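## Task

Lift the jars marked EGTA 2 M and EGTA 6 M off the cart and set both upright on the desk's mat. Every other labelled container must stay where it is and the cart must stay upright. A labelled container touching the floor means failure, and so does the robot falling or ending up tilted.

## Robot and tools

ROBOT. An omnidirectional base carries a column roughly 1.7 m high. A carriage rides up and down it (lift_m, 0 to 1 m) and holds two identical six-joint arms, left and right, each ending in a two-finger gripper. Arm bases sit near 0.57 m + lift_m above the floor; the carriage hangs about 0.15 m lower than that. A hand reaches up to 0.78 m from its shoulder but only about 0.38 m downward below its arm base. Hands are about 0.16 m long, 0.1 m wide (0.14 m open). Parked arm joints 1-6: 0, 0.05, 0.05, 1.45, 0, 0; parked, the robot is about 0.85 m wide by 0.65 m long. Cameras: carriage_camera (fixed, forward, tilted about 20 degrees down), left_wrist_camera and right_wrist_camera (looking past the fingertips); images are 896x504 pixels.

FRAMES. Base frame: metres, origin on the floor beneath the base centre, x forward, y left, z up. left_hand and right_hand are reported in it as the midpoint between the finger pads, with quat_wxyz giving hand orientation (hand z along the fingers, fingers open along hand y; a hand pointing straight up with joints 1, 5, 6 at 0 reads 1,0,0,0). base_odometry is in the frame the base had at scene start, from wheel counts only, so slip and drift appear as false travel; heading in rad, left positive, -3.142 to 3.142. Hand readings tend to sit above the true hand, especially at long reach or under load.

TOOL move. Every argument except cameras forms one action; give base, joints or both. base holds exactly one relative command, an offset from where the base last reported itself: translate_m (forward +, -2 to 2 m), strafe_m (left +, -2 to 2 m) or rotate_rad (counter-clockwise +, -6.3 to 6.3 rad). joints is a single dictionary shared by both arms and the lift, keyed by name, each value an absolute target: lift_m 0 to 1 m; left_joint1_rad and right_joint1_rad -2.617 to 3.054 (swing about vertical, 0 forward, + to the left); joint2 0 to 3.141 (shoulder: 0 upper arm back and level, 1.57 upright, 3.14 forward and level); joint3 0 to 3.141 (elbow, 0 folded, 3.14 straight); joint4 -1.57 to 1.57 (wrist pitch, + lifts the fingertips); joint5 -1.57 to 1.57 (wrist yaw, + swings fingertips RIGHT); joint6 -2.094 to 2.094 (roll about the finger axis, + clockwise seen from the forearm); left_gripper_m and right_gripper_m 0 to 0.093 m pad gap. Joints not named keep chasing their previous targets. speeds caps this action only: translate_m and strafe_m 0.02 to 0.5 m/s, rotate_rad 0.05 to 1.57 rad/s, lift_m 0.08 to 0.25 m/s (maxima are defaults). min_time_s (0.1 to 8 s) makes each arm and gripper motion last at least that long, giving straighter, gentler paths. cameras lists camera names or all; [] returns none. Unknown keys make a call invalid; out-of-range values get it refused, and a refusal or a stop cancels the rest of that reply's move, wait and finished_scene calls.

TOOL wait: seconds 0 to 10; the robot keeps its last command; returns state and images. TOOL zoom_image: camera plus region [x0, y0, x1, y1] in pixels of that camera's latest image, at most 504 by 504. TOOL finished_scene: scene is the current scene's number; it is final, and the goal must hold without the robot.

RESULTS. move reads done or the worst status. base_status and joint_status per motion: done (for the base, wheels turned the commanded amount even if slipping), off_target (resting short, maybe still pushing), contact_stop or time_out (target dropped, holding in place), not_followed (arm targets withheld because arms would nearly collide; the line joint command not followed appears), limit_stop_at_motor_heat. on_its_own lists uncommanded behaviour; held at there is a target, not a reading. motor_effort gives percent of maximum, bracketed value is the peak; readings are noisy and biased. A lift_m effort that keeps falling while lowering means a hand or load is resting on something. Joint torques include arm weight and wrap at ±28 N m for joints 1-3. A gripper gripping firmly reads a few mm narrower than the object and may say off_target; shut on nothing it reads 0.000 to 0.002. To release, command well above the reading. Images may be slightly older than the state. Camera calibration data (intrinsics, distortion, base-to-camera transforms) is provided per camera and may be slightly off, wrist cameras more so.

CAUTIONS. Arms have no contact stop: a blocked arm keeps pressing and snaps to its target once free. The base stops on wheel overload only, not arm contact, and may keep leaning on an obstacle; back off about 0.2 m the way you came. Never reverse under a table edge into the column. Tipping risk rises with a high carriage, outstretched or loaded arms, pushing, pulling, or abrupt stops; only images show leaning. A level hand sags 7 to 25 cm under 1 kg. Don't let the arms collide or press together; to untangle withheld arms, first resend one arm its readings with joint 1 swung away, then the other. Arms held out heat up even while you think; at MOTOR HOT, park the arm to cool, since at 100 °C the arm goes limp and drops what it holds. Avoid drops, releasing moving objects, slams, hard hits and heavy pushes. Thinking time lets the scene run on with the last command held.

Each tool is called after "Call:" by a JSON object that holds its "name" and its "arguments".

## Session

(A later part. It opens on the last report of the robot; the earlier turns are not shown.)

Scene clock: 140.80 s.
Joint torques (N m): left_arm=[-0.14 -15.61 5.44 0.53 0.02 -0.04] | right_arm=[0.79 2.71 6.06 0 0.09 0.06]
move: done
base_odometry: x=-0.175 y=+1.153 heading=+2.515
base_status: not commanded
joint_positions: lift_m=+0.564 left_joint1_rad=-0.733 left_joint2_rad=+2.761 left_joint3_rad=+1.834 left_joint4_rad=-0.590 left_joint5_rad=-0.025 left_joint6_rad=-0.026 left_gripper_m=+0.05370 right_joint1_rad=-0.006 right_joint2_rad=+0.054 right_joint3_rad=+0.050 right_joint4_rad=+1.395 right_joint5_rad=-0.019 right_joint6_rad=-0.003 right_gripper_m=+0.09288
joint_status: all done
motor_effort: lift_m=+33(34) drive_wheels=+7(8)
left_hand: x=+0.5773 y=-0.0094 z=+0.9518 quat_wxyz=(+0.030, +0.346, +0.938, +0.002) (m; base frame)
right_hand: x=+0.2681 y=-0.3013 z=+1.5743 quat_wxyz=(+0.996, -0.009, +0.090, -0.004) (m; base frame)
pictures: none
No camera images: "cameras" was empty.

Touching.

Call:
{"name": "move", "arguments": {"joints": {"left_gripper_m":0.064}, "min_time_s": 1.2, "cameras": []}}

Call:
{"name": "move", "arguments": {"joints": {"left_gripper_m":0.093}, "min_time_s": 1.2, "cameras": ["left_wrist_camera"]}}

Call:
{"name": "move", "arguments": {"joints": {"lift_m":0.71}, "speeds": {"lift_m":0.12}, "cameras": ["left_wrist_camera"]}}

Call:
{"name": "move", "arguments": {"joints": {"left_joint1_rad":-0.3,"left_joint2_rad":2.2,"left_joint3_rad":1.5}, "min_time_s": 1.5, "cameras": ["left_wrist_camera","carriage_camera"]}}

Scene clock: 143.03 s.
Joint torques (N m): left_arm=[-0.16 -15.61 5.46 0.48 0.01 -0.04] | right_arm=[0.8 2.7 6.05 0.03 0.09 0.06]
move: done
base_odometry: x=-0.175 y=+1.153 heading=+2.515
base_status: not commanded
joint_positions: lift_m=+0.564 left_joint1_rad=-0.733 left_joint2_rad=+2.761 left_joint3_rad=+1.834 left_joint4_rad=-0.585 left_joint5_rad=-0.025 left_joint6_rad=-0.026 left_gripper_m=+0.06396 right_joint1_rad=-0.006 right_joint2_rad=+0.054 right_joint3_rad=+0.050 right_joint4_rad=+1.395 right_joint5_rad=-0.019 right_joint6_rad=-0.003 right_gripper_m=+0.09288
joint_status: all done
motor_effort: lift_m=+34(34) drive_wheels=+7(8)
left_hand: x=+0.5781 y=-0.0101 z=+0.9519 quat_wxyz=(+0.032, +0.346, +0.938, +0.001) (m; base frame)
right_hand: x=+0.2681 y=-0.3013 z=+1.5743 quat_wxyz=(+0.996, -0.009, +0.090, -0.004) (m; base frame)
pictures: none
No camera images: "cameras" was empty.

Scene clock: 144.53 s.
Joint torques (N m): left_arm=[-0.18 -15.61 5.46 0.49 0.01 -0.04] | right_arm=[0.83 2.71 6.05 0.03 0.09 0.06]
move: done
base_odometry: x=-0.175 y=+1.153 heading=+2.515
base_status: not commanded
joint_positions: lift_m=+0.564 left_joint1_rad=-0.733 left_joint2_rad=+2.761 left_joint3_rad=+1.834 left_joint4_rad=-0.585 left_joint5_rad=-0.025 left_joint6_rad=-0.026 left_gripper_m=+0.09293 right_joint1_rad=-0.006 right_joint2_rad=+0.054 right_joint3_rad=+0.050 right_joint4_rad=+1.395 right_joint5_rad=-0.019 right_joint6_rad=-0.003 right_gripper_m=+0.09288
joint_status: all done
motor_effort: lift_m=+34(34) drive_wheels=+8(8)
left_hand: x=+0.5781 y=-0.0101 z=+0.9519 quat_wxyz=(+0.032, +0.346, +0.938, +0.001) (m; base frame)
right_hand: x=+0.2681 y=-0.3013 z=+1.5743 quat_wxyz=(+0.996, -0.009, +0.090, -0.004) (m; base frame)
pictures: left_wrist_camera
camera_calibration:
left_wrist_camera: T_world_to_cam=[[-0.659359, -0.751799, -0.00663712, 0.381825], [-0.63027, 0.547918, 0.550042, -0.149699], [-0.409884, 0.366858, -0.835111, 1.15761], [0, 0, 0, 1]] pos_world=[0.631897, -0.0556022, 1.05161]

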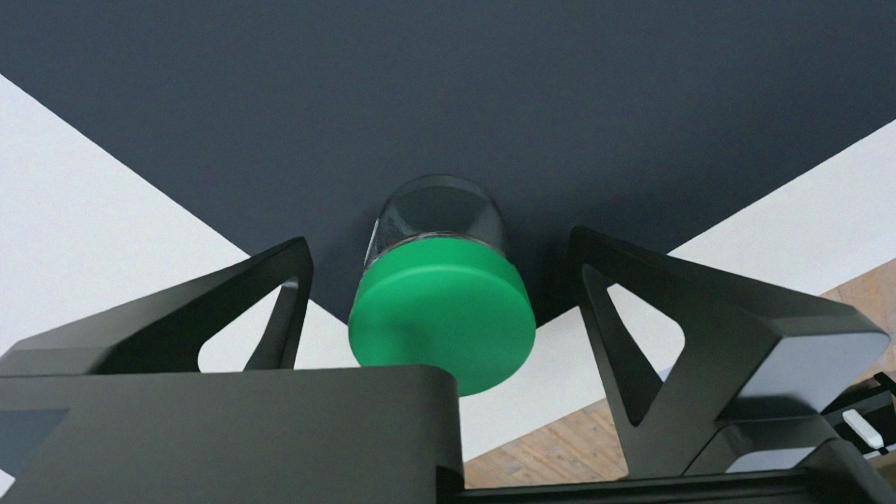

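Scene clock: 146.17 s.
Joint torques (N m): left_arm=[-0.17 -15.71 5.45 0.44 0.01 -0.04] | right_arm=[0.83 2.73 6.09 0 0.08 0.06]
move: done
base_odometry: x=-0.175 y=+1.153 heading=+2.515
base_status: not commanded
joint_positions: lift_m=+0.710 left_joint1_rad=-0.733 left_joint2_rad=+2.765 left_joint3_rad=+1.834 left_joint4_rad=-0.581 left_joint5_rad=-0.025 left_joint6_rad=-0.026 left_gripper_m=+0.09293 right_joint1_rad=-0.006 right_joint2_rad=+0.054 right_joint3_rad=+0.049 right_joint4_rad=+1.396 right_joint5_rad=-0.019 right_joint6_rad=-0.003 right_gripper_m=+0.09288
joint_status: all done
motor_effort: lift_m=+42(51) drive_wheels=+8(8)
left_hand: x=+0.5779 y=-0.0100 z=+1.0954 quat_wxyz=(+0.032, +0.346, +0.938, +0.001) (m; base frame)
right_hand: x=+0.2681 y=-0.3013 z=+1.7193 quat_wxyz=(+0.996, -0.009, +0.090, -0.004) (m; base frame)
pictures: left_wrist_camera
camera_calibration:
left_wrist_camera: T_world_to_cam=[[-0.659359, -0.751799, -0.00663712, 0.382782], [-0.63027, 0.547918, 0.550042, -0.228867], [-0.409884, 0.366858, -0.835111, 1.27738], [0, 0, 0, 1]] pos_world=[0.63172, -0.0554422, 1.19518]

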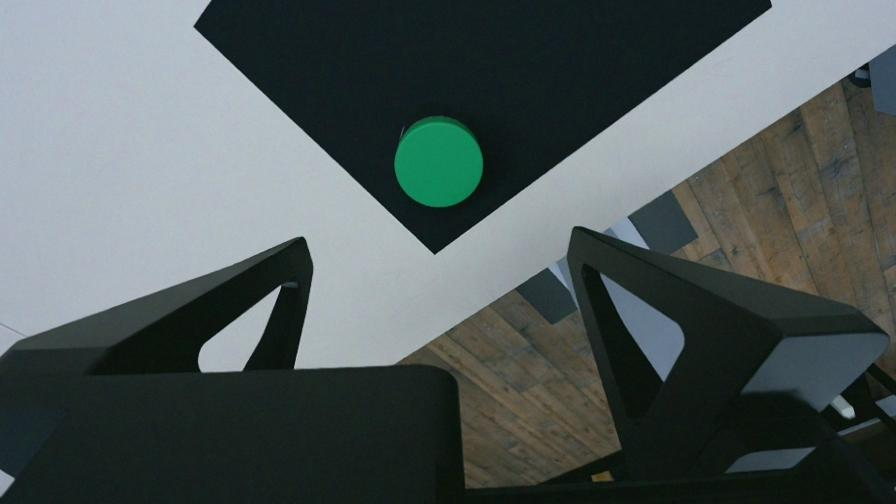

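Scene clock: 147.97 s.
Joint torques (N m): left_arm=[-0.13 -17.89 4.45 0.78 0.01 -0.04] | right_arm=[0.81 2.74 6.16 0.01 0.09 0.06]
move: done
base_odometry: x=-0.175 y=+1.153 heading=+2.515
base_status: not commanded
joint_positions: lift_m=+0.710 left_joint1_rad=-0.303 left_joint2_rad=+2.246 left_joint3_rad=+1.512 left_joint4_rad=-0.576 left_joint5_rad=-0.025 left_joint6_rad=-0.026 left_gripper_m=+0.09293 right_joint1_rad=-0.006 right_joint2_rad=+0.054 right_joint3_rad=+0.049 right_joint4_rad=+1.396 right_joint5_rad=-0.019 right_joint6_rad=-0.003 right_gripper_m=+0.09288
joint_status: all done
motor_effort: lift_m=+43(43) drive_wheels=+7(8)
left_hand: x=+0.6726 y=+0.1681 z=+1.2530 quat_wxyz=(+0.130, +0.135, +0.982, -0.009) (m; base frame)
right_hand: x=+0.2680 y=-0.3013 z=+1.7193 quat_wxyz=(+0.996, -0.009, +0.090, -0.004) (m; base frame)
pictures: carriage_camera, left_wrist_camera
camera_calibration:
carriage_camera: T_world_to_cam=[[-0.0301167, -0.999264, -0.0237735, 0.0443426], [-0.352417, 0.0328724, -0.935266, 1.64266], [0.935359, -0.0197889, -0.353147, 0.47805], [0, 0, 0, 1]] pos_world=[0.133088, -0.000228057, 1.7062]
left_wrist_camera: T_world_to_cam=[[-0.284998, -0.95852, -0.00385081, 0.359534], [-0.889922, 0.263105, 0.372579, 0.0914124], [-0.356111, 0.109611, -0.927993, 1.5059], [0, 0, 0, 1]] pos_world=[0.720085, 0.155506, 1.36479]

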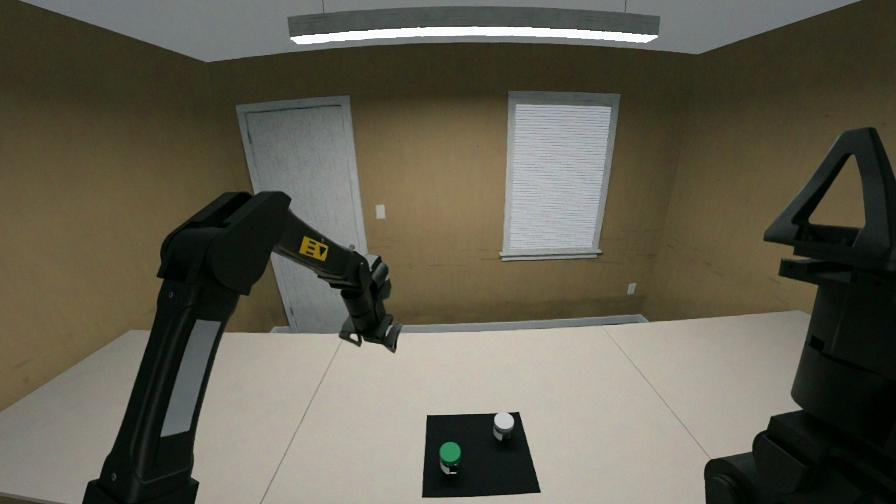

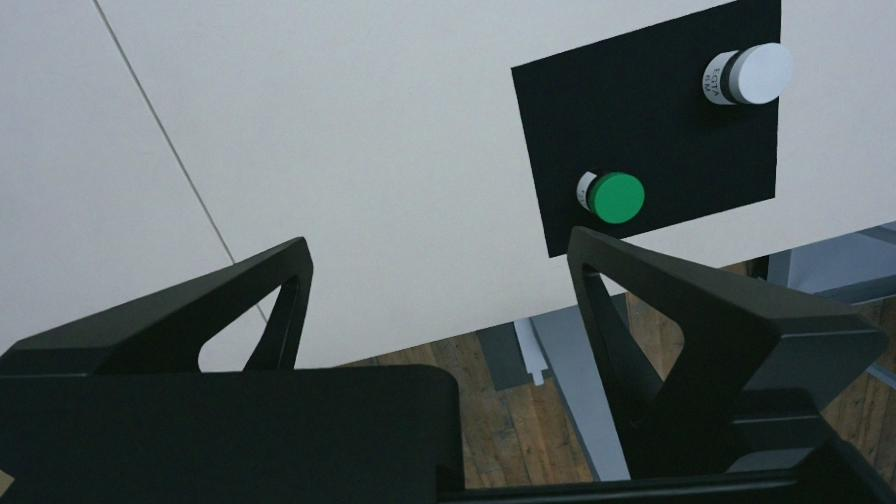

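Both upright on the mat.

Call:
{"name": "finished_scene", "arguments": {"scene": 2}}

The scene is finished: the task was done.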